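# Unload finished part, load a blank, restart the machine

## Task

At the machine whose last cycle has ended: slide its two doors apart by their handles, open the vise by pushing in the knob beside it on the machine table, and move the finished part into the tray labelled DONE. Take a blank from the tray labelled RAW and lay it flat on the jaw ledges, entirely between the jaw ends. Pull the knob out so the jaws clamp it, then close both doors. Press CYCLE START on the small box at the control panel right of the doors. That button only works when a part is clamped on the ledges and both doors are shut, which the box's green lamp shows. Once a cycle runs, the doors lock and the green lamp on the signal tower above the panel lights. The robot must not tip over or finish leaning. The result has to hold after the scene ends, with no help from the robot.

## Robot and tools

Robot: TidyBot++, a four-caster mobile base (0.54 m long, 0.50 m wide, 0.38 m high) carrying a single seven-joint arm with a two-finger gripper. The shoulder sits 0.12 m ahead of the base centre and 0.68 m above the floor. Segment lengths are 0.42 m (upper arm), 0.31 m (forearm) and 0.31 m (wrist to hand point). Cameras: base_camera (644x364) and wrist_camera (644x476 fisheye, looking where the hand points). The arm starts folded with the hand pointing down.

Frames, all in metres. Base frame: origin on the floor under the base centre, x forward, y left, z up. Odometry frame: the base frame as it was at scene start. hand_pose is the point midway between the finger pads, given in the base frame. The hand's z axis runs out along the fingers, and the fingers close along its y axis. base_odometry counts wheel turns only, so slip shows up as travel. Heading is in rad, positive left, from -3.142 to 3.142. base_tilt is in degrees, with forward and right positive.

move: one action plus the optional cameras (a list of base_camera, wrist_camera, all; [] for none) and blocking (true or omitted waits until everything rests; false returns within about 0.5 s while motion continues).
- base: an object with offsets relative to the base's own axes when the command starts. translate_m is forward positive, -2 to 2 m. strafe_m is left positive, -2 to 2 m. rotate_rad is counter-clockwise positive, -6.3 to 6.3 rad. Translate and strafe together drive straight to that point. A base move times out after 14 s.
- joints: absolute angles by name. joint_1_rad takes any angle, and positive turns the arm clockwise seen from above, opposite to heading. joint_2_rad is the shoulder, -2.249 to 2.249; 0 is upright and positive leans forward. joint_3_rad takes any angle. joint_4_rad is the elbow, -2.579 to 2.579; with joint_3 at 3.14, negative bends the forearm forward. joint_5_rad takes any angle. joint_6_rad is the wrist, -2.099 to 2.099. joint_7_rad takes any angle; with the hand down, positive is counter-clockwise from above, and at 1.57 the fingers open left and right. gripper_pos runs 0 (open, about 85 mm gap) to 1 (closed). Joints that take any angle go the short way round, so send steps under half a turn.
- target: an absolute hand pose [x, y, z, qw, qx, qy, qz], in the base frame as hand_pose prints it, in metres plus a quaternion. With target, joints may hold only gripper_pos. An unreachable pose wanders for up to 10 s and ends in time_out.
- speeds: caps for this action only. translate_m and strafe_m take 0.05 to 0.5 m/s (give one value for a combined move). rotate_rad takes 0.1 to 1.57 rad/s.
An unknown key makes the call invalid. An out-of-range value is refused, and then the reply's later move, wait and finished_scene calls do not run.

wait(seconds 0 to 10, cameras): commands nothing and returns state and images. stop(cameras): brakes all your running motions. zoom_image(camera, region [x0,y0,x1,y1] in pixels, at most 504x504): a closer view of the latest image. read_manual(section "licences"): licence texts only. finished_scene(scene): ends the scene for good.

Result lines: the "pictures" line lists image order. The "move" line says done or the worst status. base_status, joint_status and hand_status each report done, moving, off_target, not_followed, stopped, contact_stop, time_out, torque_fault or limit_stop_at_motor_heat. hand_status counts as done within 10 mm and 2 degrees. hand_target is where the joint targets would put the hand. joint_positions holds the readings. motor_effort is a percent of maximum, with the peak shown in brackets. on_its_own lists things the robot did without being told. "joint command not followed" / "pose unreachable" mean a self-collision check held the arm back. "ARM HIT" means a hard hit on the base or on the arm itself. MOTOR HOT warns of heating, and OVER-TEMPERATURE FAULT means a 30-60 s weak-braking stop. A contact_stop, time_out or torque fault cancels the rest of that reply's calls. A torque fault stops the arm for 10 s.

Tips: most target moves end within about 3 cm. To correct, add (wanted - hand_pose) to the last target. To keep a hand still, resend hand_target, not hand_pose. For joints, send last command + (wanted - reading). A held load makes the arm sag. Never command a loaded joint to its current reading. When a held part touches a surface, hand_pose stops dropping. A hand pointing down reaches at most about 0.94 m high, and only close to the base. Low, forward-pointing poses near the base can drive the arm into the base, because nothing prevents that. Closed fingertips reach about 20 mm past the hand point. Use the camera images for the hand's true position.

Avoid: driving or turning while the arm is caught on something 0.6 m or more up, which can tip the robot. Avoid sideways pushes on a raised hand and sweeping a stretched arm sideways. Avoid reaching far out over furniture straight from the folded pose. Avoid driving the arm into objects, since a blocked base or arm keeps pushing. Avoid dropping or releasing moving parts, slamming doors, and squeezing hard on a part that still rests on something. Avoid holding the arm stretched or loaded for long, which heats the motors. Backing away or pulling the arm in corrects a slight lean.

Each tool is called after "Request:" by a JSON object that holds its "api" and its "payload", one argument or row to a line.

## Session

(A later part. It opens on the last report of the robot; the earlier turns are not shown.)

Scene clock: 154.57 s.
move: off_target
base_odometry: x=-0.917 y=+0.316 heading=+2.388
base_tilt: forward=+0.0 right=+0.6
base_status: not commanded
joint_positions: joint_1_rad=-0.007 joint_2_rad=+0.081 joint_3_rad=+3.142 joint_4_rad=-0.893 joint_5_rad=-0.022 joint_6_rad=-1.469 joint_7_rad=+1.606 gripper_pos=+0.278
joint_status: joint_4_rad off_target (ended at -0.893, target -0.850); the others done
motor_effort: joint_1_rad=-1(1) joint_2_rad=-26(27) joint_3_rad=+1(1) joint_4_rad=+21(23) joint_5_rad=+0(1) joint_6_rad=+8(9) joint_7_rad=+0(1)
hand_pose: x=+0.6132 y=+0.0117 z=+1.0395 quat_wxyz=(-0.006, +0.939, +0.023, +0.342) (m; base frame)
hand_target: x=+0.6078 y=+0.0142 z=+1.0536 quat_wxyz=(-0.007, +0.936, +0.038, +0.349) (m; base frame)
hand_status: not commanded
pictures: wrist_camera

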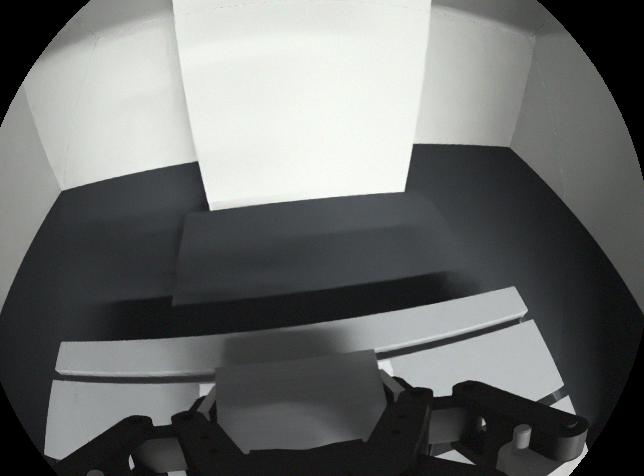

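Request:
{"api": "move", "payload": {
  "base": {"translate_m":-0.45},
  "cameras": ["base_camera"]
}}

Request:
{"api": "move", "payload": {
  "base": {"translate_m":-0.55,"strafe_m":-0.9},
  "cameras": ["base_camera"]
}}

Request:
{"api": "move", "payload": {
  "base": {"rotate_rad":-3.142},
  "speeds": {"rotate_rad":1.0},
  "cameras": ["wrist_camera","base_camera"]
}}

Scene clock: 164.30 s.
move: done
base_odometry: x=-0.589 y=+0.008 heading=+2.387
base_tilt: forward=-0.1 right=+0.6
base_status: done
joint_positions: joint_1_rad=-0.007 joint_2_rad=+0.089 joint_3_rad=+3.142 joint_4_rad=-0.885 joint_5_rad=-0.022 joint_6_rad=-1.483 joint_7_rad=+1.606 gripper_pos=+0.278
joint_status: not commanded
motor_effort: joint_1_rad=-1(4) joint_2_rad=-27(32) joint_3_rad=+1(3) joint_4_rad=+21(22) joint_5_rad=-1(2) joint_6_rad=+9(9) joint_7_rad=+0(1)
hand_pose: x=+0.6133 y=+0.0113 z=+1.0367 quat_wxyz=(-0.006, +0.942, +0.023, +0.336) (m; base frame)
hand_target: x=+0.6078 y=+0.0142 z=+1.0536 quat_wxyz=(-0.007, +0.936, +0.038, +0.349) (m; base frame)
hand_status: not commanded
pictures: base_camera

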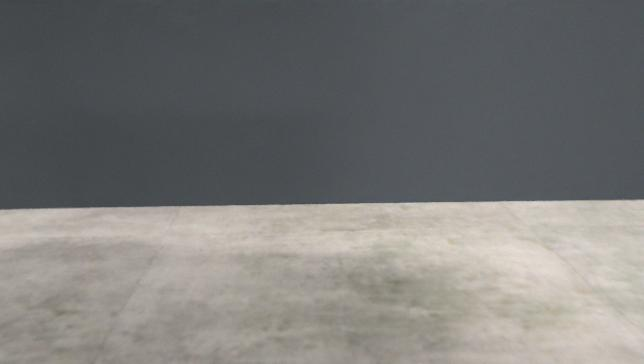

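Scene clock: 167.70 s.
move: done
base_odometry: x=+0.429 y=+0.287 heading=+2.387
base_tilt: forward=-0.1 right=+0.6
base_status: done
joint_positions: joint_1_rad=-0.007 joint_2_rad=+0.092 joint_3_rad=+3.143 joint_4_rad=-0.885 joint_5_rad=-0.022 joint_6_rad=-1.483 joint_7_rad=+1.606 gripper_pos=+0.278
joint_status: not commanded
motor_effort: joint_1_rad=+0(3) joint_2_rad=-26(28) joint_3_rad=+1(3) joint_4_rad=+21(21) joint_5_rad=+0(2) joint_6_rad=+8(9) joint_7_rad=+0(1)
hand_pose: x=+0.6145 y=+0.0110 z=+1.0349 quat_wxyz=(-0.006, +0.942, +0.022, +0.334) (m; base frame)
hand_target: x=+0.6078 y=+0.0142 z=+1.0536 quat_wxyz=(-0.007, +0.936, +0.038, +0.349) (m; base frame)
hand_status: not commanded
pictures: base_camera

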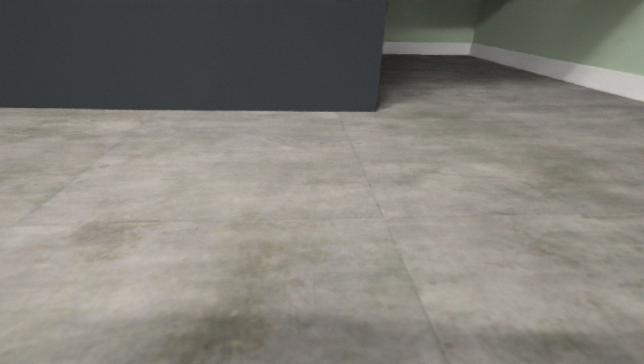

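Scene clock: 171.87 s.
move: done
base_odometry: x=+0.429 y=+0.287 heading=-0.754
base_tilt: forward=-0.1 right=+0.6
base_status: done
joint_positions: joint_1_rad=-0.005 joint_2_rad=+0.094 joint_3_rad=+3.147 joint_4_rad=-0.885 joint_5_rad=-0.022 joint_6_rad=-1.483 joint_7_rad=+1.606 gripper_pos=+0.278
joint_status: not commanded
motor_effort: joint_1_rad=-1(4) joint_2_rad=-26(29) joint_3_rad=+1(4) joint_4_rad=+21(22) joint_5_rad=+0(2) joint_6_rad=+8(9) joint_7_rad=+0(1)
hand_pose: x=+0.6151 y=+0.0083 z=+1.0343 quat_wxyz=(-0.005, +0.942, +0.020, +0.334) (m; base frame)
hand_target: x=+0.6078 y=+0.0142 z=+1.0536 quat_wxyz=(-0.007, +0.936, +0.038, +0.349) (m; base frame)
hand_status: not commanded
pictures: base_camera, wrist_camera

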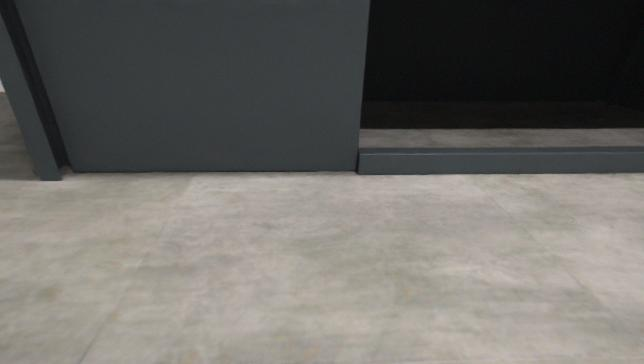

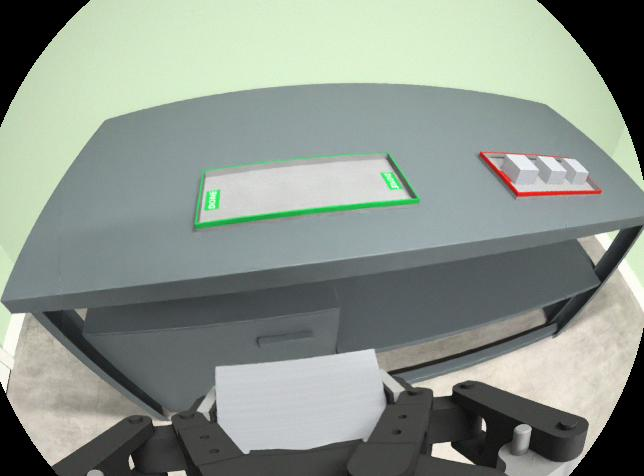

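Request:
{"api": "move", "payload": {
  "base": {"translate_m":0.35,"strafe_m":-0.06},
  "cameras": ["wrist_camera"]
}}

Scene clock: 177.83 s.
move: done
base_odometry: x=+0.643 y=+0.003 heading=-0.755
base_tilt: forward=+0.0 right=+0.6
base_status: done
joint_positions: joint_1_rad=-0.005 joint_2_rad=+0.100 joint_3_rad=+3.147 joint_4_rad=-0.885 joint_5_rad=-0.022 joint_6_rad=-1.483 joint_7_rad=+1.606 gripper_pos=+0.278
joint_status: not commanded
motor_effort: joint_1_rad=+0(1) joint_2_rad=-27(32) joint_3_rad=+1(2) joint_4_rad=+20(22) joint_5_rad=+0(1) joint_6_rad=+8(9) joint_7_rad=+0(1)
hand_pose: x=+0.6171 y=+0.0083 z=+1.0312 quat_wxyz=(-0.005, +0.944, +0.020, +0.331) (m; base frame)
hand_target: x=+0.6078 y=+0.0142 z=+1.0536 quat_wxyz=(-0.007, +0.936, +0.038, +0.349) (m; base frame)
hand_status: not commanded
pictures: wrist_camera

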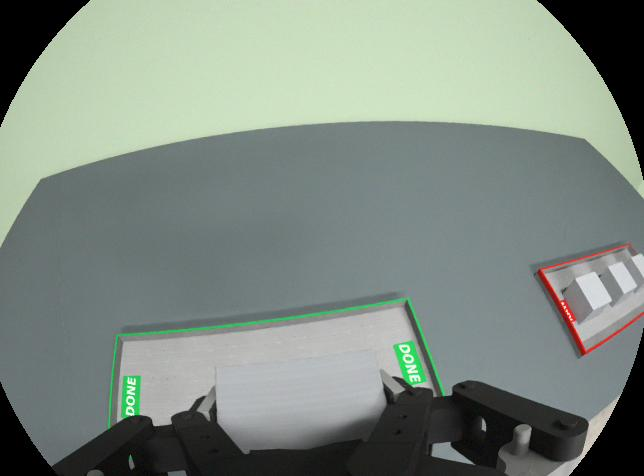

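Request:
{"api": "move", "payload": {
  "base": {"translate_m":0.1,"strafe_m":0.015},
  "speeds": {"translate_m":0.2},
  "joints": {"joint_2_rad":-0.01,"joint_4_rad":-1.22,"joint_6_rad":-1.2},
  "cameras": ["wrist_camera"]
}}

Scene clock: 186.97 s.
move: done
base_odometry: x=+0.726 y=-0.055 heading=-0.755
base_tilt: forward=+0.0 right=+0.6
base_status: done
joint_positions: joint_1_rad=-0.005 joint_2_rad=+0.010 joint_3_rad=+3.147 joint_4_rad=-1.233 joint_5_rad=-0.022 joint_6_rad=-1.246 joint_7_rad=+1.606 gripper_pos=+0.278
joint_status: all done
motor_effort: joint_1_rad=-1(2) joint_2_rad=-25(32) joint_3_rad=+1(2) joint_4_rad=+23(25) joint_5_rad=+0(1) joint_6_rad=+8(10) joint_7_rad=+0(1)
hand_pose: x=+0.6100 y=+0.0078 z=+0.9561 quat_wxyz=(-0.005, +0.947, +0.017, +0.320) (m; base frame)
hand_target: x=+0.6168 y=+0.0132 z=+0.9821 quat_wxyz=(-0.008, +0.933, +0.032, +0.358) (m; base frame)
hand_status: not commanded
pictures: wrist_camera

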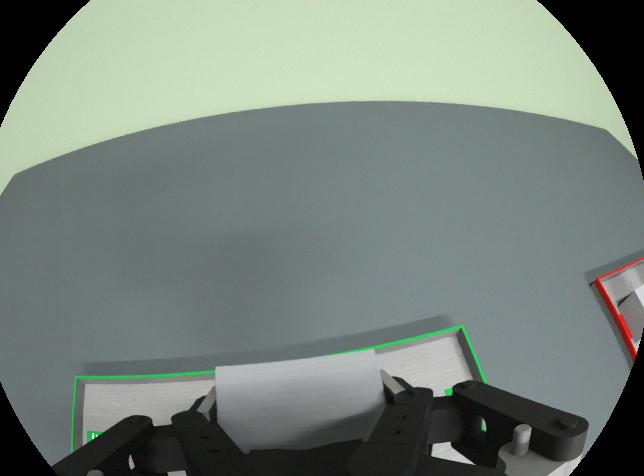

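Request:
{"api": "move", "payload": {
  "joints": {"joint_2_rad":-0.032,"joint_4_rad":-1.45,"joint_6_rad":-1.04},
  "cameras": ["wrist_camera"]
}}

Request:
{"api": "move", "payload": {
  "joints": {"joint_2_rad":-0.032,"joint_4_rad":-1.52,"joint_6_rad":-0.97},
  "cameras": ["wrist_camera"]
}}

Scene clock: 192.63 s.
move: done
base_odometry: x=+0.726 y=-0.055 heading=-0.755
base_tilt: forward=+0.0 right=+0.6
base_status: not commanded
joint_positions: joint_1_rad=-0.005 joint_2_rad=-0.007 joint_3_rad=+3.147 joint_4_rad=-1.465 joint_5_rad=-0.022 joint_6_rad=-1.085 joint_7_rad=+1.606 gripper_pos=+0.278
joint_status: all done
motor_effort: joint_1_rad=+0(1) joint_2_rad=-25(27) joint_3_rad=+1(1) joint_4_rad=+22(25) joint_5_rad=+0(1) joint_6_rad=+7(9) joint_7_rad=+0(1)
hand_pose: x=+0.6040 y=+0.0074 z=+0.8806 quat_wxyz=(-0.006, +0.955, +0.015, +0.295) (m; base frame)
hand_target: x=+0.6129 y=+0.0123 z=+0.9091 quat_wxyz=(-0.008, +0.942, +0.029, +0.336) (m; base frame)
hand_status: not commanded
pictures: wrist_camera

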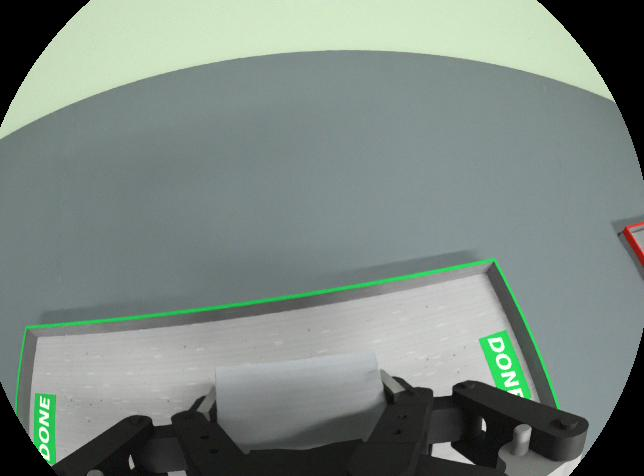

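Scene clock: 193.73 s.
move: done
base_odometry: x=+0.726 y=-0.055 heading=-0.755
base_tilt: forward=-0.1 right=+0.6
base_status: not commanded
joint_positions: joint_1_rad=-0.005 joint_2_rad=-0.011 joint_3_rad=+3.147 joint_4_rad=-1.536 joint_5_rad=-0.022 joint_6_rad=-1.012 joint_7_rad=+1.606 gripper_pos=+0.278
joint_status: all done
motor_effort: joint_1_rad=+0(1) joint_2_rad=-25(27) joint_3_rad=+1(2) joint_4_rad=+23(25) joint_5_rad=+0(1) joint_6_rad=+8(8) joint_7_rad=+0(1)
hand_pose: x=+0.6055 y=+0.0071 z=+0.8607 quat_wxyz=(-0.005, +0.955, +0.014, +0.298) (m; base frame)
hand_target: x=+0.6155 y=+0.0119 z=+0.8872 quat_wxyz=(-0.008, +0.942, +0.028, +0.336) (m; base frame)
hand_status: not commanded
pictures: wrist_camera

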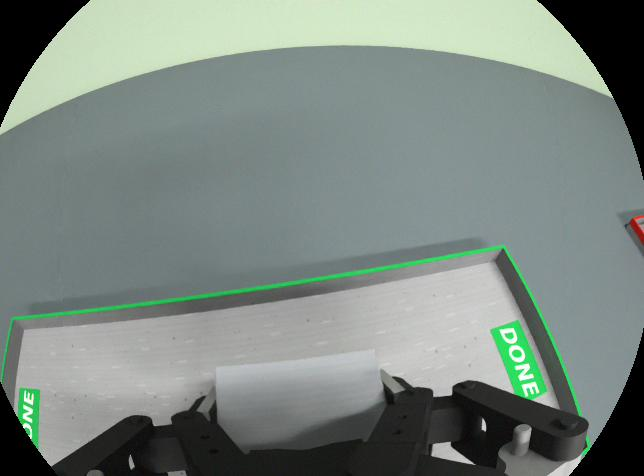

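Request:
{"api": "move", "payload": {
  "joints": {"joint_2_rad":-0.036,"joint_4_rad":-1.545,"joint_6_rad":-0.9},
  "cameras": ["wrist_camera"]
}}

Request:
{"api": "move", "payload": {
  "joints": {"joint_2_rad":-0.04,"joint_4_rad":-1.57,"joint_6_rad":-0.88},
  "cameras": ["wrist_camera"]
}}

Scene clock: 198.07 s.
move: done
base_odometry: x=+0.726 y=-0.055 heading=-0.755
base_tilt: forward=-0.1 right=+0.6
base_status: not commanded
joint_positions: joint_1_rad=-0.005 joint_2_rad=-0.013 joint_3_rad=+3.147 joint_4_rad=-1.560 joint_5_rad=-0.022 joint_6_rad=-0.936 joint_7_rad=+1.606 gripper_pos=+0.278
joint_status: all done
motor_effort: joint_1_rad=-1(1) joint_2_rad=-25(26) joint_3_rad=+1(1) joint_4_rad=+24(24) joint_5_rad=+0(1) joint_6_rad=+8(9) joint_7_rad=+0(1)
hand_pose: x=+0.6184 y=+0.0068 z=+0.8640 quat_wxyz=(-0.005, +0.946, +0.013, +0.324) (m; base frame)
hand_target: x=+0.6258 y=+0.0114 z=+0.8905 quat_wxyz=(-0.007, +0.933, +0.027, +0.358) (m; base frame)
hand_status: not commanded
pictures: wrist_camera

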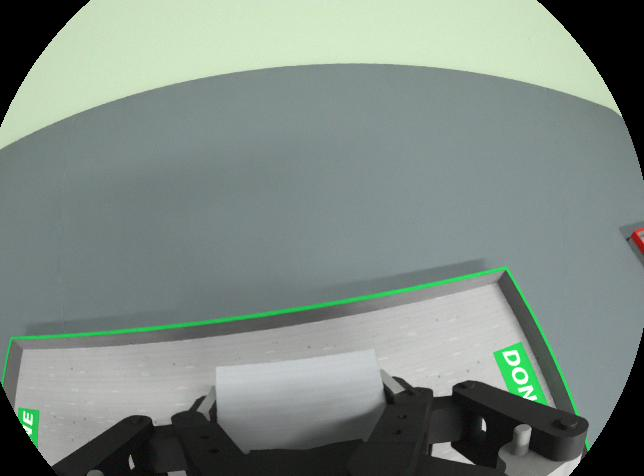

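Scene clock: 198.70 s.
move: done
base_odometry: x=+0.726 y=-0.055 heading=-0.755
base_tilt: forward=-0.1 right=+0.6
base_status: not commanded
joint_positions: joint_1_rad=-0.005 joint_2_rad=-0.016 joint_3_rad=+3.147 joint_4_rad=-1.585 joint_5_rad=-0.022 joint_6_rad=-0.919 joint_7_rad=+1.606 gripper_pos=+0.278
joint_status: all done
motor_effort: joint_1_rad=+1(1) joint_2_rad=-25(26) joint_3_rad=+1(1) joint_4_rad=+23(25) joint_5_rad=+0(1) joint_6_rad=+8(9) joint_7_rad=+0(0)
hand_pose: x=+0.6161 y=+0.0067 z=+0.8564 quat_wxyz=(-0.005, +0.947, +0.013, +0.322) (m; base frame)
hand_target: x=+0.6243 y=+0.0112 z=+0.8836 quat_wxyz=(-0.007, +0.933, +0.026, +0.358) (m; base frame)
hand_status: not commanded
pictures: wrist_camera

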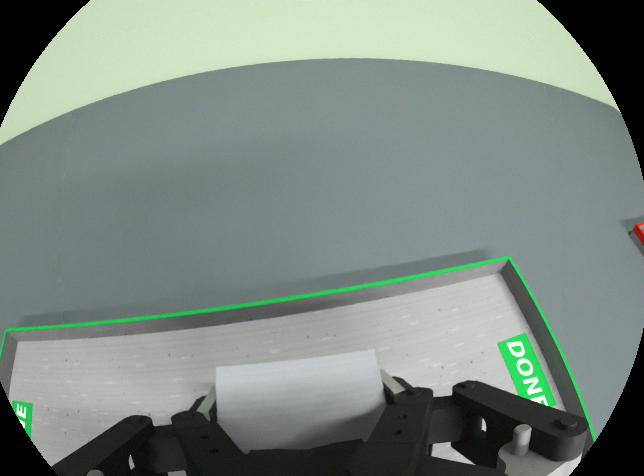

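Request:
{"api": "move", "payload": {
  "joints": {"joint_2_rad":-0.044,"joint_4_rad":-1.6,"joint_6_rad":-0.855},
  "cameras": []
}}

Request:
{"api": "move", "payload": {
  "joints": {"joint_2_rad":-0.046,"joint_4_rad":-1.62,"joint_6_rad":-0.835},
  "cameras": []
}}

Request:
{"api": "move", "payload": {
  "joints": {"joint_2_rad":-0.048,"joint_4_rad":-1.64,"joint_6_rad":-0.82},
  "cameras": ["wrist_camera"]
}}

Scene clock: 201.93 s.
move: done
base_odometry: x=+0.726 y=-0.055 heading=-0.755
base_tilt: forward=+0.0 right=+0.6
base_status: not commanded
joint_positions: joint_1_rad=-0.005 joint_2_rad=-0.027 joint_3_rad=+3.147 joint_4_rad=-1.606 joint_5_rad=-0.022 joint_6_rad=-0.891 joint_7_rad=+1.606 gripper_pos=+0.278
joint_status: all done
motor_effort: joint_1_rad=+1(1) joint_2_rad=-23(26) joint_3_rad=+1(2) joint_4_rad=+22(25) joint_5_rad=+0(1) joint_6_rad=+8(9) joint_7_rad=+0(1)
hand_pose: x=+0.6159 y=+0.0066 z=+0.8565 quat_wxyz=(-0.005, +0.944, +0.013, +0.330) (m; base frame)
hand_target: x=+0.6226 y=+0.0110 z=+0.8752 quat_wxyz=(-0.007, +0.934, +0.026, +0.358) (m; base frame)
hand_status: not commanded
pictures: none
No camera images: "cameras" was empty.

Scene clock: 202.50 s.
move: done
base_odometry: x=+0.726 y=-0.055 heading=-0.755
base_tilt: forward=-0.1 right=+0.6
base_status: not commanded
joint_positions: joint_1_rad=-0.005 joint_2_rad=-0.035 joint_3_rad=+3.147 joint_4_rad=-1.620 joint_5_rad=-0.022 joint_6_rad=-0.871 joint_7_rad=+1.606 gripper_pos=+0.278
joint_status: all done
motor_effort: joint_1_rad=+1(2) joint_2_rad=-21(24) joint_3_rad=+2(3) joint_4_rad=+22(23) joint_5_rad=+1(1) joint_6_rad=+7(8) joint_7_rad=+0(0)
hand_pose: x=+0.6156 y=+0.0065 z=+0.8569 quat_wxyz=(-0.004, +0.942, +0.013, +0.336) (m; base frame)
hand_target: x=+0.6223 y=+0.0108 z=+0.8699 quat_wxyz=(-0.006, +0.933, +0.025, +0.358) (m; base frame)
hand_status: not commanded
pictures: none
No camera images: "cameras" was empty.

Scene clock: 203.07 s.
move: done
base_odometry: x=+0.726 y=-0.055 heading=-0.755
base_tilt: forward=+0.0 right=+0.6
base_status: not commanded
joint_positions: joint_1_rad=-0.005 joint_2_rad=-0.043 joint_3_rad=+3.147 joint_4_rad=-1.634 joint_5_rad=-0.022 joint_6_rad=-0.852 joint_7_rad=+1.606 gripper_pos=+0.278
joint_status: all done
motor_effort: joint_1_rad=+1(2) joint_2_rad=-20(22) joint_3_rad=+3(3) joint_4_rad=+21(23) joint_5_rad=+1(2) joint_6_rad=+7(8) joint_7_rad=+0(0)
hand_pose: x=+0.6154 y=+0.0064 z=+0.8574 quat_wxyz=(-0.004, +0.940, +0.013, +0.342) (m; base frame)
hand_target: x=+0.6207 y=+0.0107 z=+0.8636 quat_wxyz=(-0.006, +0.934, +0.025, +0.357) (m; base frame)
hand_status: not commanded
pictures: wrist_camera

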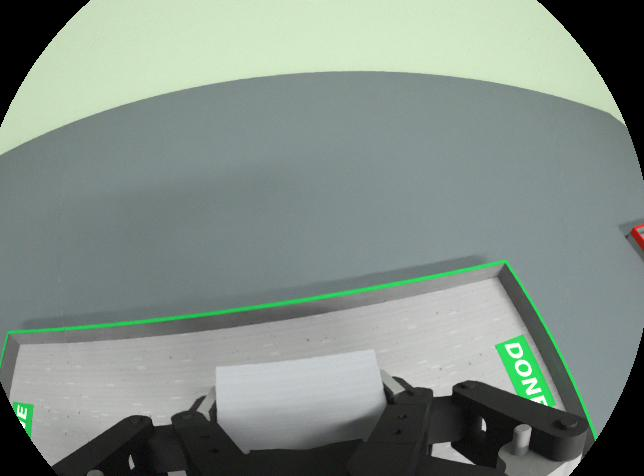

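Request:
{"api": "move", "payload": {
  "joints": {"gripper_pos":0.24},
  "cameras": []
}}

Request:
{"api": "move", "payload": {
  "joints": {"gripper_pos":0.0},
  "cameras": ["wrist_camera"]
}}

Request:
{"api": "move", "payload": {
  "joints": {"joint_2_rad":0.005,"joint_4_rad":-1.449,"joint_6_rad":-1.03},
  "cameras": []
}}

Request:
{"api": "move", "payload": {
  "joints": {"joint_2_rad":0.08,"joint_4_rad":-0.88,"joint_6_rad":-1.5},
  "cameras": ["wrist_camera"]
}}

Scene clock: 206.90 s.
move: done
base_odometry: x=+0.726 y=-0.055 heading=-0.755
base_tilt: forward=+0.0 right=+0.6
base_status: not commanded
joint_positions: joint_1_rad=-0.005 joint_2_rad=-0.043 joint_3_rad=+3.147 joint_4_rad=-1.634 joint_5_rad=-0.022 joint_6_rad=-0.847 joint_7_rad=+1.606 gripper_pos=+0.240
joint_status: all done
motor_effort: joint_1_rad=+0(3) joint_2_rad=-20(22) joint_3_rad=+1(3) joint_4_rad=+20(21) joint_5_rad=+0(1) joint_6_rad=+6(7) joint_7_rad=-1(1)
hand_pose: x=+0.6166 y=+0.0064 z=+0.8587 quat_wxyz=(-0.004, +0.939, +0.013, +0.345) (m; base frame)
hand_target: x=+0.6207 y=+0.0107 z=+0.8636 quat_wxyz=(-0.006, +0.934, +0.025, +0.357) (m; base frame)
hand_status: not commanded
pictures: none
No camera images: "cameras" was empty.

Scene clock: 207.57 s.
move: done
base_odometry: x=+0.726 y=-0.055 heading=-0.755
base_tilt: forward=-0.1 right=+0.6
base_status: not commanded
joint_positions: joint_1_rad=-0.005 joint_2_rad=-0.043 joint_3_rad=+3.147 joint_4_rad=-1.634 joint_5_rad=-0.022 joint_6_rad=-0.847 joint_7_rad=+1.606 gripper_pos=+0.000
joint_status: all done
motor_effort: joint_1_rad=+0(1) joint_2_rad=-20(21) joint_3_rad=+1(1) joint_4_rad=+20(21) joint_5_rad=+0(1) joint_6_rad=+6(6) joint_7_rad=+0(1)
hand_pose: x=+0.6166 y=+0.0064 z=+0.8587 quat_wxyz=(-0.004, +0.939, +0.013, +0.345) (m; base frame)
hand_target: x=+0.6207 y=+0.0107 z=+0.8636 quat_wxyz=(-0.006, +0.934, +0.025, +0.357) (m; base frame)
hand_status: not commanded
pictures: wrist_camera

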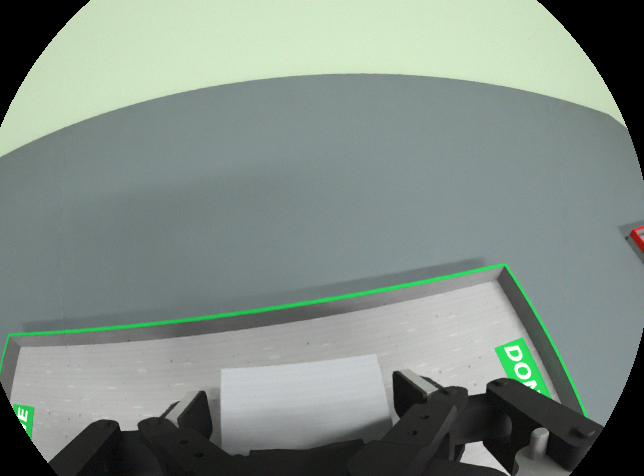

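Scene clock: 208.73 s.
move: done
base_odometry: x=+0.726 y=-0.055 heading=-0.755
base_tilt: forward=-0.1 right=+0.6
base_status: not commanded
joint_positions: joint_1_rad=-0.005 joint_2_rad=-0.013 joint_3_rad=+3.147 joint_4_rad=-1.471 joint_5_rad=-0.022 joint_6_rad=-0.986 joint_7_rad=+1.606 gripper_pos=+0.000
joint_status: all done
motor_effort: joint_1_rad=+0(1) joint_2_rad=-21(22) joint_3_rad=+1(1) joint_4_rad=+20(21) joint_5_rad=+0(1) joint_6_rad=+6(7) joint_7_rad=+0(1)
hand_pose: x=+0.6260 y=+0.0070 z=+0.8992 quat_wxyz=(-0.005, +0.940, +0.014, +0.342) (m; base frame)
hand_target: x=+0.6236 y=+0.0123 z=+0.8930 quat_wxyz=(-0.008, +0.946, +0.029, +0.323) (m; base frame)
hand_status: not commanded
pictures: none
No camera images: "cameras" was empty.

Scene clock: 210.80 s.
move: done
base_odometry: x=+0.726 y=-0.055 heading=-0.755
base_tilt: forward=-0.1 right=+0.6
base_status: not commanded
joint_positions: joint_1_rad=-0.005 joint_2_rad=+0.063 joint_3_rad=+3.147 joint_4_rad=-0.903 joint_5_rad=-0.022 joint_6_rad=-1.456 joint_7_rad=+1.606 gripper_pos=+0.000
joint_status: all done
motor_effort: joint_1_rad=+0(1) joint_2_rad=-21(24) joint_3_rad=+1(1) joint_4_rad=+17(21) joint_5_rad=+0(1) joint_6_rad=+6(7) joint_7_rad=+0(1)
hand_pose: x=+0.6093 y=+0.0082 z=+1.0463 quat_wxyz=(-0.004, +0.936, +0.019, +0.352) (m; base frame)
hand_target: x=+0.6062 y=+0.0142 z=+1.0400 quat_wxyz=(-0.008, +0.942, +0.038, +0.335) (m; base frame)
hand_status: not commanded
pictures: wrist_camera

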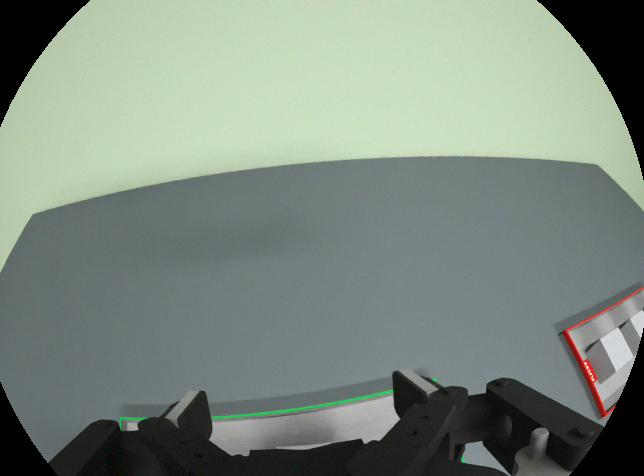

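Request:
{"api": "move", "payload": {
  "base": {"translate_m":-0.12,"strafe_m":-0.52},
  "cameras": ["wrist_camera"]
}}

Scene clock: 214.37 s.
move: done
base_odometry: x=+0.282 y=-0.351 heading=-0.754
base_tilt: forward=+0.0 right=+0.6
base_status: done
joint_positions: joint_1_rad=-0.003 joint_2_rad=+0.068 joint_3_rad=+3.149 joint_4_rad=-0.903 joint_5_rad=-0.022 joint_6_rad=-1.459 joint_7_rad=+1.606 gripper_pos=+0.000
joint_status: not commanded
motor_effort: joint_1_rad=-1(3) joint_2_rad=-22(24) joint_3_rad=+1(4) joint_4_rad=+18(18) joint_5_rad=-1(1) joint_6_rad=+6(7) joint_7_rad=+0(1)
hand_pose: x=+0.6107 y=+0.0063 z=+1.0432 quat_wxyz=(-0.004, +0.937, +0.017, +0.348) (m; base frame)
hand_target: x=+0.6062 y=+0.0142 z=+1.0400 quat_wxyz=(-0.008, +0.942, +0.038, +0.335) (m; base frame)
hand_status: not commanded
pictures: wrist_camera

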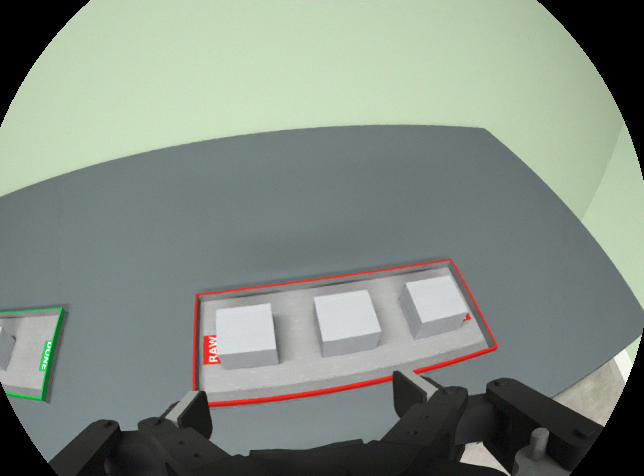

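Request:
{"api": "move", "payload": {
  "base": {"translate_m":0.12,"strafe_m":-0.055},
  "joints": {"joint_2_rad":0.0,"joint_4_rad":-1.22,"joint_6_rad":-1.24},
  "cameras": ["wrist_camera"]
}}

Scene clock: 221.27 s.
move: done
base_odometry: x=+0.332 y=-0.474 heading=-0.755
base_tilt: forward=+0.0 right=+0.6
base_status: done
joint_positions: joint_1_rad=-0.003 joint_2_rad=+0.002 joint_3_rad=+3.149 joint_4_rad=-1.213 joint_5_rad=-0.022 joint_6_rad=-1.273 joint_7_rad=+1.606 gripper_pos=+0.000
joint_status: all done
motor_effort: joint_1_rad=+0(2) joint_2_rad=-20(26) joint_3_rad=+1(2) joint_4_rad=+19(21) joint_5_rad=+0(1) joint_6_rad=+6(7) joint_7_rad=+0(1)
hand_pose: x=+0.6039 y=+0.0059 z=+0.9653 quat_wxyz=(-0.005, +0.947, +0.015, +0.321) (m; base frame)
hand_target: x=+0.6103 y=+0.0134 z=+0.9691 quat_wxyz=(-0.009, +0.942, +0.033, +0.335) (m; base frame)
hand_status: not commanded
pictures: wrist_camera

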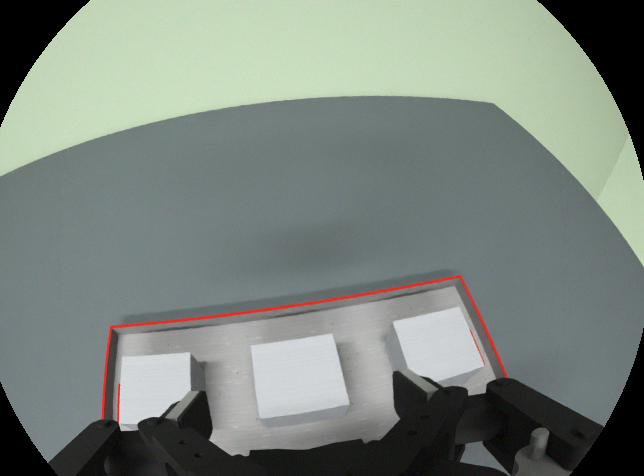

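Request:
{"api": "move", "payload": {
  "base": {"translate_m":0.032,"strafe_m":-0.005},
  "joints": {"joint_2_rad":-0.02,"joint_4_rad":-1.42,"joint_6_rad":-1.06},
  "cameras": ["wrist_camera"]
}}

Scene clock: 224.90 s.
move: done
base_odometry: x=+0.352 y=-0.500 heading=-0.755
base_tilt: forward=+0.0 right=+0.6
base_status: done
joint_positions: joint_1_rad=-0.003 joint_2_rad=-0.014 joint_3_rad=+3.149 joint_4_rad=-1.412 joint_5_rad=-0.022 joint_6_rad=-1.094 joint_7_rad=+1.606 gripper_pos=+0.000
joint_status: all done
motor_effort: joint_1_rad=+0(2) joint_2_rad=-21(24) joint_3_rad=+1(2) joint_4_rad=+19(21) joint_5_rad=+0(1) joint_6_rad=+6(7) joint_7_rad=+0(1)
hand_pose: x=+0.6111 y=+0.0054 z=+0.9086 quat_wxyz=(-0.005, +0.948, +0.013, +0.319) (m; base frame)
hand_target: x=+0.6165 y=+0.0125 z=+0.9144 quat_wxyz=(-0.008, +0.942, +0.029, +0.335) (m; base frame)
hand_status: not commanded
pictures: wrist_camera

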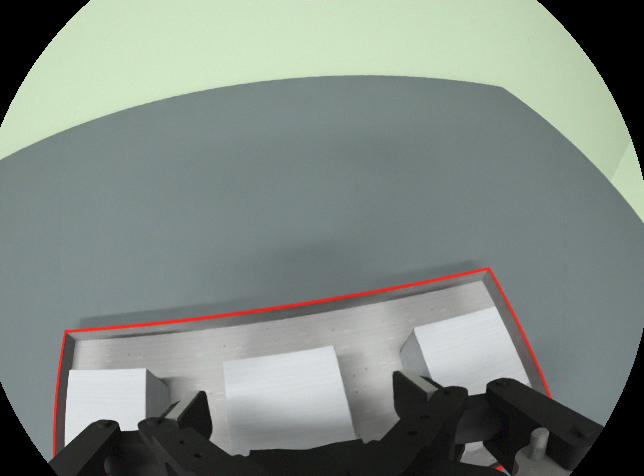

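Request:
{"api": "move", "payload": {
  "base": {"translate_m":0.01,"strafe_m":0.007},
  "joints": {"joint_2_rad":-0.03,"joint_4_rad":-1.53,"joint_6_rad":-0.96},
  "cameras": ["wrist_camera"]
}}

Scene clock: 232.00 s.
move: done
base_odometry: x=+0.364 y=-0.502 heading=-0.755
base_tilt: forward=+0.0 right=+0.6
base_status: done
joint_positions: joint_1_rad=-0.003 joint_2_rad=-0.025 joint_3_rad=+3.149 joint_4_rad=-1.524 joint_5_rad=-0.022 joint_6_rad=-0.993 joint_7_rad=+1.606 gripper_pos=+0.000
joint_status: all done
motor_effort: joint_1_rad=+0(2) joint_2_rad=-21(23) joint_3_rad=+1(2) joint_4_rad=+20(21) joint_5_rad=+0(1) joint_6_rad=+6(7) joint_7_rad=-1(1)
hand_pose: x=+0.6104 y=+0.0051 z=+0.8772 quat_wxyz=(-0.004, +0.948, +0.012, +0.319) (m; base frame)
hand_target: x=+0.6161 y=+0.0118 z=+0.8831 quat_wxyz=(-0.008, +0.942, +0.028, +0.335) (m; base frame)
hand_status: not commanded
pictures: wrist_camera

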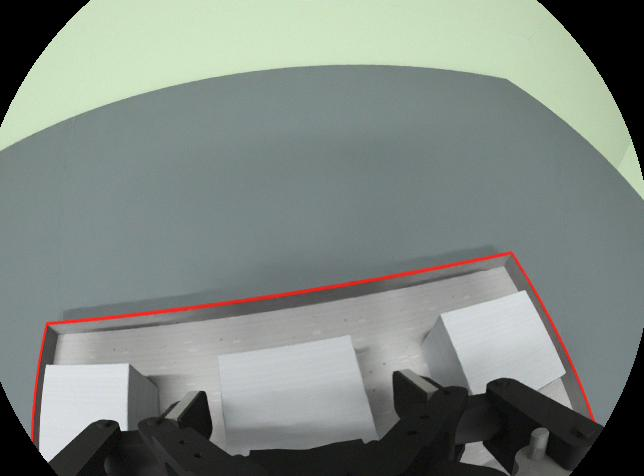

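Request:
{"api": "move", "payload": {
  "joints": {"joint_2_rad":-0.034,"joint_4_rad":-1.602,"joint_6_rad":-0.9},
  "cameras": ["wrist_camera"]
}}

Scene clock: 235.13 s.
move: done
base_odometry: x=+0.364 y=-0.502 heading=-0.755
base_tilt: forward=+0.0 right=+0.6
base_status: not commanded
joint_positions: joint_1_rad=-0.003 joint_2_rad=-0.030 joint_3_rad=+3.149 joint_4_rad=-1.596 joint_5_rad=-0.022 joint_6_rad=-0.931 joint_7_rad=+1.606 gripper_pos=+0.000
joint_status: all done
motor_effort: joint_1_rad=+0(1) joint_2_rad=-20(22) joint_3_rad=+1(1) joint_4_rad=+20(21) joint_5_rad=+0(1) joint_6_rad=+6(6) joint_7_rad=+0(1)
hand_pose: x=+0.6078 y=+0.0049 z=+0.8551 quat_wxyz=(-0.004, +0.948, +0.011, +0.317) (m; base frame)
hand_target: x=+0.6133 y=+0.0114 z=+0.8601 quat_wxyz=(-0.008, +0.943, +0.026, +0.331) (m; base frame)
hand_status: not commanded
pictures: wrist_camera

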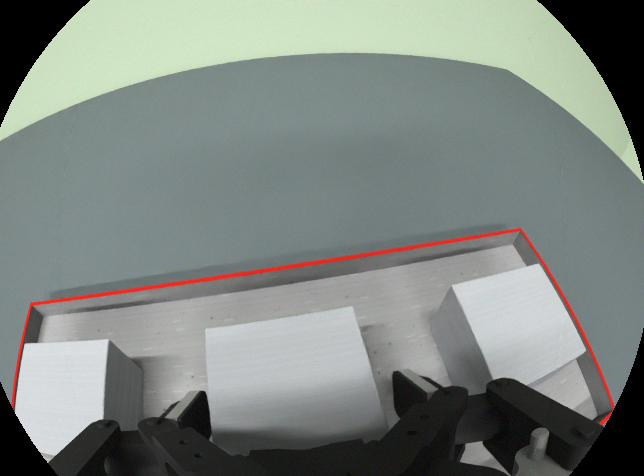

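Request:
{"api": "move", "payload": {
  "joints": {"gripper_pos":0.7},
  "cameras": ["wrist_camera"]
}}

Request:
{"api": "move", "payload": {
  "joints": {"joint_2_rad":0.005,"joint_4_rad":-1.449,"joint_6_rad":-1.03},
  "cameras": ["wrist_camera"]
}}

Scene clock: 239.83 s.
move: off_target
base_odometry: x=+0.364 y=-0.502 heading=-0.755
base_tilt: forward=-0.1 right=+0.6
base_status: not commanded
joint_positions: joint_1_rad=-0.005 joint_2_rad=-0.035 joint_3_rad=+3.147 joint_4_rad=-1.598 joint_5_rad=-0.023 joint_6_rad=-0.929 joint_7_rad=+1.606 gripper_pos=+0.278
joint_status: gripper_pos off_target (ended at +0.278, target +0.700)
motor_effort: joint_1_rad=+0(3) joint_2_rad=-21(23) joint_3_rad=+2(4) joint_4_rad=+20(23) joint_5_rad=+1(3) joint_6_rad=+6(8) joint_7_rad=+0(0)
hand_pose: x=+0.6071 y=+0.0068 z=+0.8568 quat_wxyz=(-0.005, +0.948, +0.013, +0.319) (m; base frame)
hand_target: x=+0.6133 y=+0.0114 z=+0.8601 quat_wxyz=(-0.008, +0.943, +0.026, +0.331) (m; base frame)
hand_status: not commanded
pictures: wrist_camera

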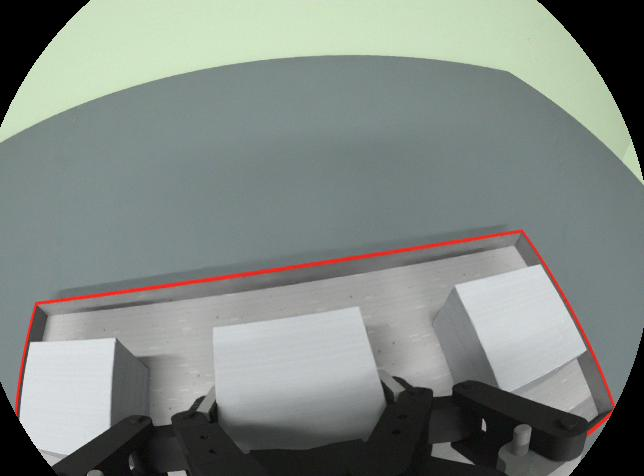

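Scene clock: 240.90 s.
move: off_target
base_odometry: x=+0.364 y=-0.502 heading=-0.755
base_tilt: forward=+0.0 right=+0.6
base_status: not commanded
joint_positions: joint_1_rad=-0.005 joint_2_rad=+0.013 joint_3_rad=+3.147 joint_4_rad=-1.494 joint_5_rad=-0.023 joint_6_rad=-1.002 joint_7_rad=+1.606 gripper_pos=+0.278
joint_status: joint_4_rad off_target (ended at -1.494, target -1.449); the others done
motor_effort: joint_1_rad=-1(1) joint_2_rad=-26(27) joint_3_rad=+1(2) joint_4_rad=+23(25) joint_5_rad=-1(1) joint_6_rad=+8(9) joint_7_rad=+0(1)
hand_pose: x=+0.6223 y=+0.0071 z=+0.8717 quat_wxyz=(-0.006, +0.950, +0.014, +0.311) (m; base frame)
hand_target: x=+0.6236 y=+0.0123 z=+0.8930 quat_wxyz=(-0.008, +0.946, +0.029, +0.323) (m; base frame)
hand_status: not commanded
pictures: wrist_camera

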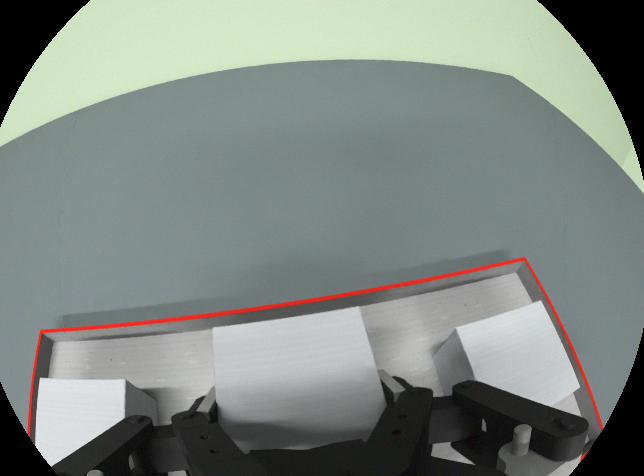

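Request:
{"api": "move", "payload": {
  "joints": {"joint_2_rad":0.08,"joint_4_rad":-0.85,"joint_6_rad":-1.5},
  "cameras": []
}}

Request:
{"api": "move", "payload": {
  "base": {"translate_m":-0.5},
  "cameras": []
}}

Request:
{"api": "move", "payload": {
  "base": {"rotate_rad":-3.142},
  "speeds": {"rotate_rad":1.2},
  "cameras": ["wrist_camera"]
}}

Scene clock: 251.20 s.
move: off_target
base_odometry: x=+0.364 y=-0.502 heading=-0.755
base_tilt: forward=+0.0 right=+0.6
base_status: not commanded
joint_positions: joint_1_rad=-0.005 joint_2_rad=+0.083 joint_3_rad=+3.147 joint_4_rad=-0.894 joint_5_rad=-0.023 joint_6_rad=-1.470 joint_7_rad=+1.606 gripper_pos=+0.278
joint_status: joint_4_rad off_target (ended at -0.894, target -0.850); the others done
motor_effort: joint_1_rad=+0(1) joint_2_rad=-26(28) joint_3_rad=+1(2) joint_4_rad=+21(25) joint_5_rad=+0(1) joint_6_rad=+9(9) joint_7_rad=+0(1)
hand_pose: x=+0.6138 y=+0.0084 z=+1.0379 quat_wxyz=(-0.005, +0.940, +0.019, +0.340) (m; base frame)
hand_target: x=+0.6078 y=+0.0142 z=+1.0536 quat_wxyz=(-0.007, +0.936, +0.038, +0.349) (m; base frame)
hand_status: not commanded
pictures: none
No camera images: "cameras" was empty.

Scene clock: 253.57 s.
move: done
base_odometry: x=+0.000 y=-0.159 heading=-0.756
base_tilt: forward=-0.1 right=+0.6
base_status: done
joint_positions: joint_1_rad=-0.005 joint_2_rad=+0.089 joint_3_rad=+3.147 joint_4_rad=-0.888 joint_5_rad=-0.023 joint_6_rad=-1.481 joint_7_rad=+1.606 gripper_pos=+0.278
joint_status: not commanded
motor_effort: joint_1_rad=+0(2) joint_2_rad=-26(32) joint_3_rad=+1(2) joint_4_rad=+20(23) joint_5_rad=-1(1) joint_6_rad=+8(10) joint_7_rad=+0(1)
hand_pose: x=+0.6136 y=+0.0083 z=+1.0354 quat_wxyz=(-0.005, +0.942, +0.019, +0.335) (m; base frame)
hand_target: x=+0.6078 y=+0.0142 z=+1.0536 quat_wxyz=(-0.007, +0.936, +0.038, +0.349) (m; base frame)
hand_status: not commanded
pictures: none
No camera images: "cameras" was empty.

Scene clock: 257.30 s.
move: done
base_odometry: x=+0.000 y=-0.159 heading=+2.387
base_tilt: forward=+0.0 right=+0.6
base_status: done
joint_positions: joint_1_rad=-0.005 joint_2_rad=+0.098 joint_3_rad=+3.148 joint_4_rad=-0.888 joint_5_rad=-0.023 joint_6_rad=-1.481 joint_7_rad=+1.606 gripper_pos=+0.278
joint_status: not commanded
motor_effort: joint_1_rad=-1(4) joint_2_rad=-27(30) joint_3_rad=+1(4) joint_4_rad=+20(22) joint_5_rad=-1(2) joint_6_rad=+8(9) joint_7_rad=+0(1)
hand_pose: x=+0.6165 y=+0.0078 z=+1.0313 quat_wxyz=(-0.005, +0.943, +0.019, +0.331) (m; base frame)
hand_target: x=+0.6078 y=+0.0142 z=+1.0536 quat_wxyz=(-0.007, +0.936, +0.038, +0.349) (m; base frame)
hand_status: not commanded
pictures: wrist_camera

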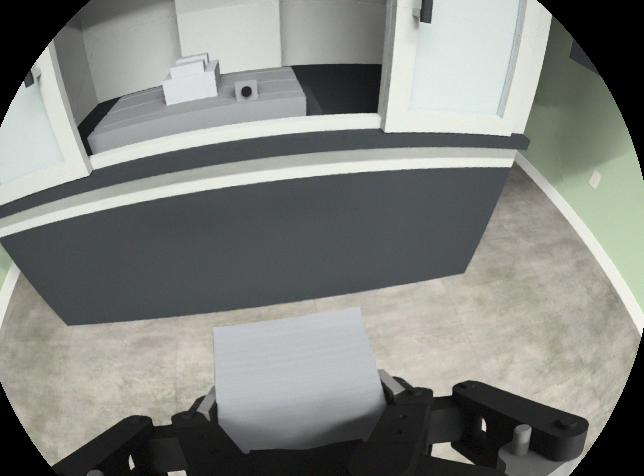

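Request:
{"api": "move", "payload": {
  "base": {"translate_m":0.6,"strafe_m":0.287},
  "cameras": []
}}

Request:
{"api": "move", "payload": {
  "base": {"translate_m":0.27},
  "speeds": {"translate_m":0.3},
  "cameras": ["wrist_camera"]
}}

Scene clock: 262.83 s.
move: done
base_odometry: x=-0.634 y=+0.044 heading=+2.386
base_tilt: forward=-0.1 right=+0.6
base_status: done
joint_positions: joint_1_rad=-0.005 joint_2_rad=+0.097 joint_3_rad=+3.148 joint_4_rad=-0.888 joint_5_rad=-0.023 joint_6_rad=-1.482 joint_7_rad=+1.606 gripper_pos=+0.278
joint_status: not commanded
motor_effort: joint_1_rad=+0(2) joint_2_rad=-27(30) joint_3_rad=+1(2) joint_4_rad=+21(21) joint_5_rad=-1(1) joint_6_rad=+9(9) joint_7_rad=+0(1)
hand_pose: x=+0.6163 y=+0.0078 z=+1.0315 quat_wxyz=(-0.005, +0.943, +0.019, +0.331) (m; base frame)
hand_target: x=+0.6078 y=+0.0142 z=+1.0536 quat_wxyz=(-0.007, +0.936, +0.038, +0.349) (m; base frame)
hand_status: not commanded
pictures: none
No camera images: "cameras" was empty.

Scene clock: 264.73 s.
move: done
base_odometry: x=-0.831 y=+0.229 heading=+2.386
base_tilt: forward=+0.0 right=+0.6
base_status: done
joint_positions: joint_1_rad=-0.004 joint_2_rad=+0.097 joint_3_rad=+3.148 joint_4_rad=-0.887 joint_5_rad=-0.023 joint_6_rad=-1.483 joint_7_rad=+1.606 gripper_pos=+0.278
joint_status: not commanded
motor_effort: joint_1_rad=+0(3) joint_2_rad=-26(31) joint_3_rad=+1(2) joint_4_rad=+21(22) joint_5_rad=-1(2) joint_6_rad=+9(9) joint_7_rad=-1(1)
hand_pose: x=+0.6160 y=+0.0078 z=+1.0318 quat_wxyz=(-0.005, +0.943, +0.019, +0.331) (m; base frame)
hand_target: x=+0.6078 y=+0.0142 z=+1.0536 quat_wxyz=(-0.007, +0.936, +0.038, +0.349) (m; base frame)
hand_status: not commanded
pictures: wrist_camera

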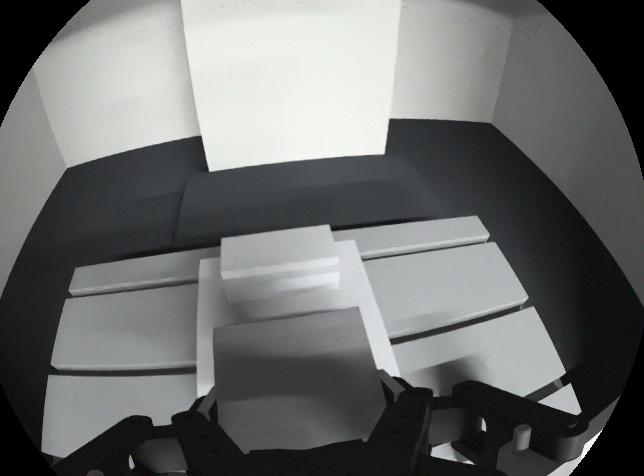

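Request:
{"api": "move", "payload": {
  "base": {"translate_m":0.122},
  "speeds": {"translate_m":0.15},
  "cameras": ["wrist_camera"]
}}

Request:
{"api": "move", "payload": {
  "joints": {"joint_2_rad":0.02,"joint_4_rad":-1.06,"joint_6_rad":-1.36},
  "cameras": ["wrist_camera"]
}}

Scene clock: 274.47 s.
move: done
base_odometry: x=-0.920 y=+0.312 heading=+2.386
base_tilt: forward=+0.0 right=+0.6
base_status: done
joint_positions: joint_1_rad=-0.004 joint_2_rad=+0.098 joint_3_rad=+3.148 joint_4_rad=-0.887 joint_5_rad=-0.023 joint_6_rad=-1.483 joint_7_rad=+1.606 gripper_pos=+0.278
joint_status: not commanded
motor_effort: joint_1_rad=+0(2) joint_2_rad=-26(31) joint_3_rad=+1(3) joint_4_rad=+21(22) joint_5_rad=-1(1) joint_6_rad=+8(10) joint_7_rad=+0(1)
hand_pose: x=+0.6163 y=+0.0078 z=+1.0312 quat_wxyz=(-0.005, +0.944, +0.019, +0.331) (m; base frame)
hand_target: x=+0.6078 y=+0.0142 z=+1.0536 quat_wxyz=(-0.007, +0.936, +0.038, +0.349) (m; base frame)
hand_status: not commanded
pictures: wrist_camera

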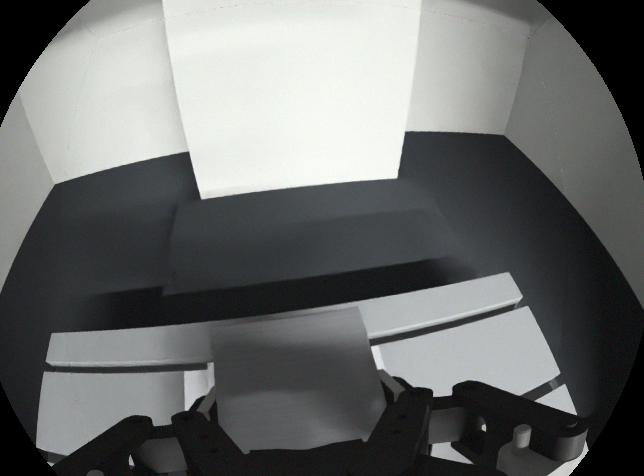

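Scene clock: 275.67 s.
move: done
base_odometry: x=-0.920 y=+0.312 heading=+2.386
base_tilt: forward=-0.1 right=+0.6
base_status: not commanded
joint_positions: joint_1_rad=-0.004 joint_2_rad=+0.044 joint_3_rad=+3.148 joint_4_rad=-1.068 joint_5_rad=-0.023 joint_6_rad=-1.404 joint_7_rad=+1.606 gripper_pos=+0.278
joint_status: all done
motor_effort: joint_1_rad=+0(1) joint_2_rad=-25(27) joint_3_rad=+1(1) joint_4_rad=+21(23) joint_5_rad=+0(1) joint_6_rad=+8(8) joint_7_rad=+0(1)
hand_pose: x=+0.6017 y=+0.0076 z=+0.9892 quat_wxyz=(-0.006, +0.951, +0.018, +0.308) (m; base frame)
hand_target: x=+0.6055 y=+0.0138 z=+1.0131 quat_wxyz=(-0.008, +0.938, +0.036, +0.344) (m; base frame)
hand_status: not commanded
pictures: wrist_camera

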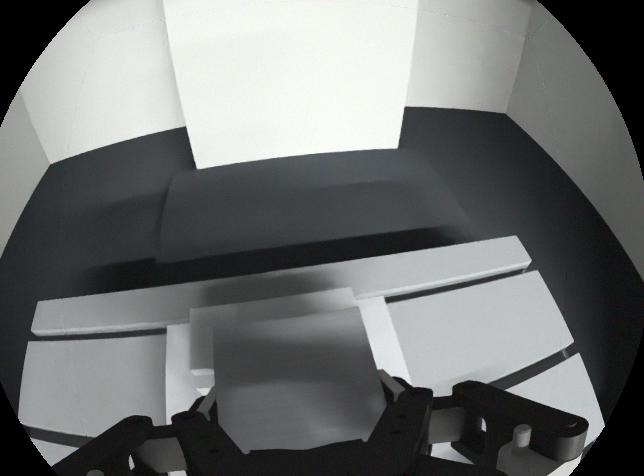

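Request:
{"api": "move", "payload": {
  "base": {"strafe_m":0.005},
  "joints": {"joint_2_rad":0.005,"joint_4_rad":-1.1,"joint_6_rad":-1.31},
  "cameras": ["wrist_camera"]
}}

Scene clock: 286.00 s.
move: done
base_odometry: x=-0.923 y=+0.309 heading=+2.386
base_tilt: forward=+0.0 right=+0.6
base_status: done
joint_positions: joint_1_rad=-0.005 joint_2_rad=+0.027 joint_3_rad=+3.148 joint_4_rad=-1.110 joint_5_rad=-0.023 joint_6_rad=-1.352 joint_7_rad=+1.606 gripper_pos=+0.278
joint_status: all done
motor_effort: joint_1_rad=+0(5) joint_2_rad=-24(26) joint_3_rad=+1(4) joint_4_rad=+21(22) joint_5_rad=+0(3) joint_6_rad=+8(9) joint_7_rad=+0(0)
hand_pose: x=+0.6048 y=+0.0077 z=+0.9873 quat_wxyz=(-0.005, +0.947, +0.017, +0.321) (m; base frame)
hand_target: x=+0.6087 y=+0.0137 z=+1.0113 quat_wxyz=(-0.008, +0.934, +0.035, +0.356) (m; base frame)
hand_status: not commanded
pictures: wrist_camera

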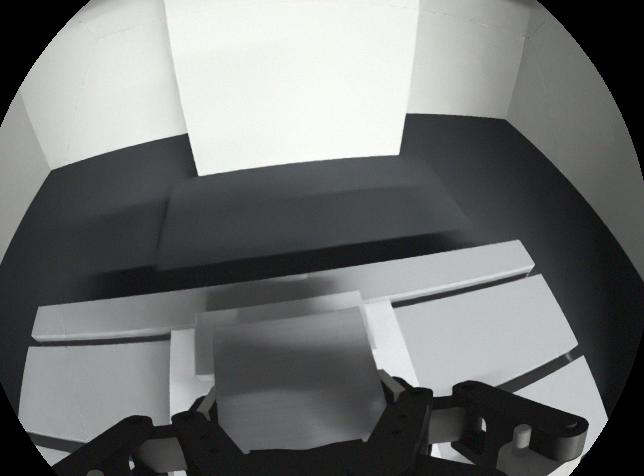

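Request:
{"api": "move", "payload": {
  "base": {"strafe_m":0.004},
  "joints": {"joint_2_rad":0.0,"joint_4_rad":-1.12,"joint_6_rad":-1.28},
  "cameras": ["wrist_camera"]
}}

Request:
{"api": "move", "payload": {
  "joints": {"joint_2_rad":-0.004,"joint_4_rad":-1.14,"joint_6_rad":-1.26},
  "cameras": ["wrist_camera"]
}}

Scene clock: 292.70 s.
move: done
base_odometry: x=-0.926 y=+0.306 heading=+2.386
base_tilt: forward=-0.1 right=+0.6
base_status: done
joint_positions: joint_1_rad=-0.005 joint_2_rad=+0.021 joint_3_rad=+3.148 joint_4_rad=-1.130 joint_5_rad=-0.023 joint_6_rad=-1.320 joint_7_rad=+1.606 gripper_pos=+0.278
joint_status: all done
motor_effort: joint_1_rad=-1(4) joint_2_rad=-25(25) joint_3_rad=+0(5) joint_4_rad=+22(23) joint_5_rad=+0(2) joint_6_rad=+8(9) joint_7_rad=+0(0)
hand_pose: x=+0.6084 y=+0.0079 z=+0.9870 quat_wxyz=(-0.005, +0.944, +0.017, +0.329) (m; base frame)
hand_target: x=+0.6122 y=+0.0136 z=+1.0102 quat_wxyz=(-0.007, +0.931, +0.034, +0.363) (m; base frame)
hand_status: not commanded
pictures: wrist_camera

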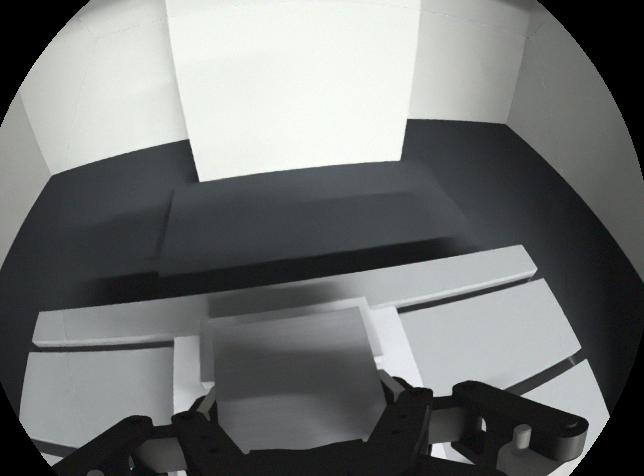

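Scene clock: 293.27 s.
move: done
base_odometry: x=-0.926 y=+0.306 heading=+2.386
base_tilt: forward=+0.0 right=+0.6
base_status: not commanded
joint_positions: joint_1_rad=-0.005 joint_2_rad=+0.013 joint_3_rad=+3.148 joint_4_rad=-1.147 joint_5_rad=-0.023 joint_6_rad=-1.300 joint_7_rad=+1.606 gripper_pos=+0.278
joint_status: all done
motor_effort: joint_1_rad=+0(1) joint_2_rad=-24(25) joint_3_rad=+1(2) joint_4_rad=+21(22) joint_5_rad=+0(1) joint_6_rad=+8(9) joint_7_rad=+0(1)
hand_pose: x=+0.6088 y=+0.0078 z=+0.9867 quat_wxyz=(-0.005, +0.942, +0.017, +0.335) (m; base frame)
hand_target: x=+0.6136 y=+0.0135 z=+1.0065 quat_wxyz=(-0.007, +0.931, +0.034, +0.365) (m; base frame)
hand_status: not commanded
pictures: wrist_camera

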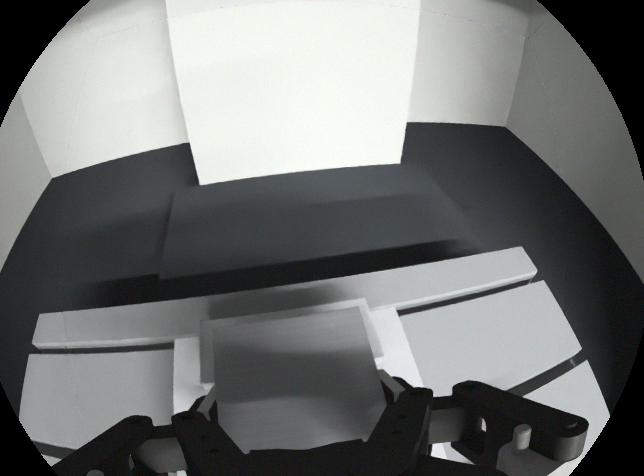

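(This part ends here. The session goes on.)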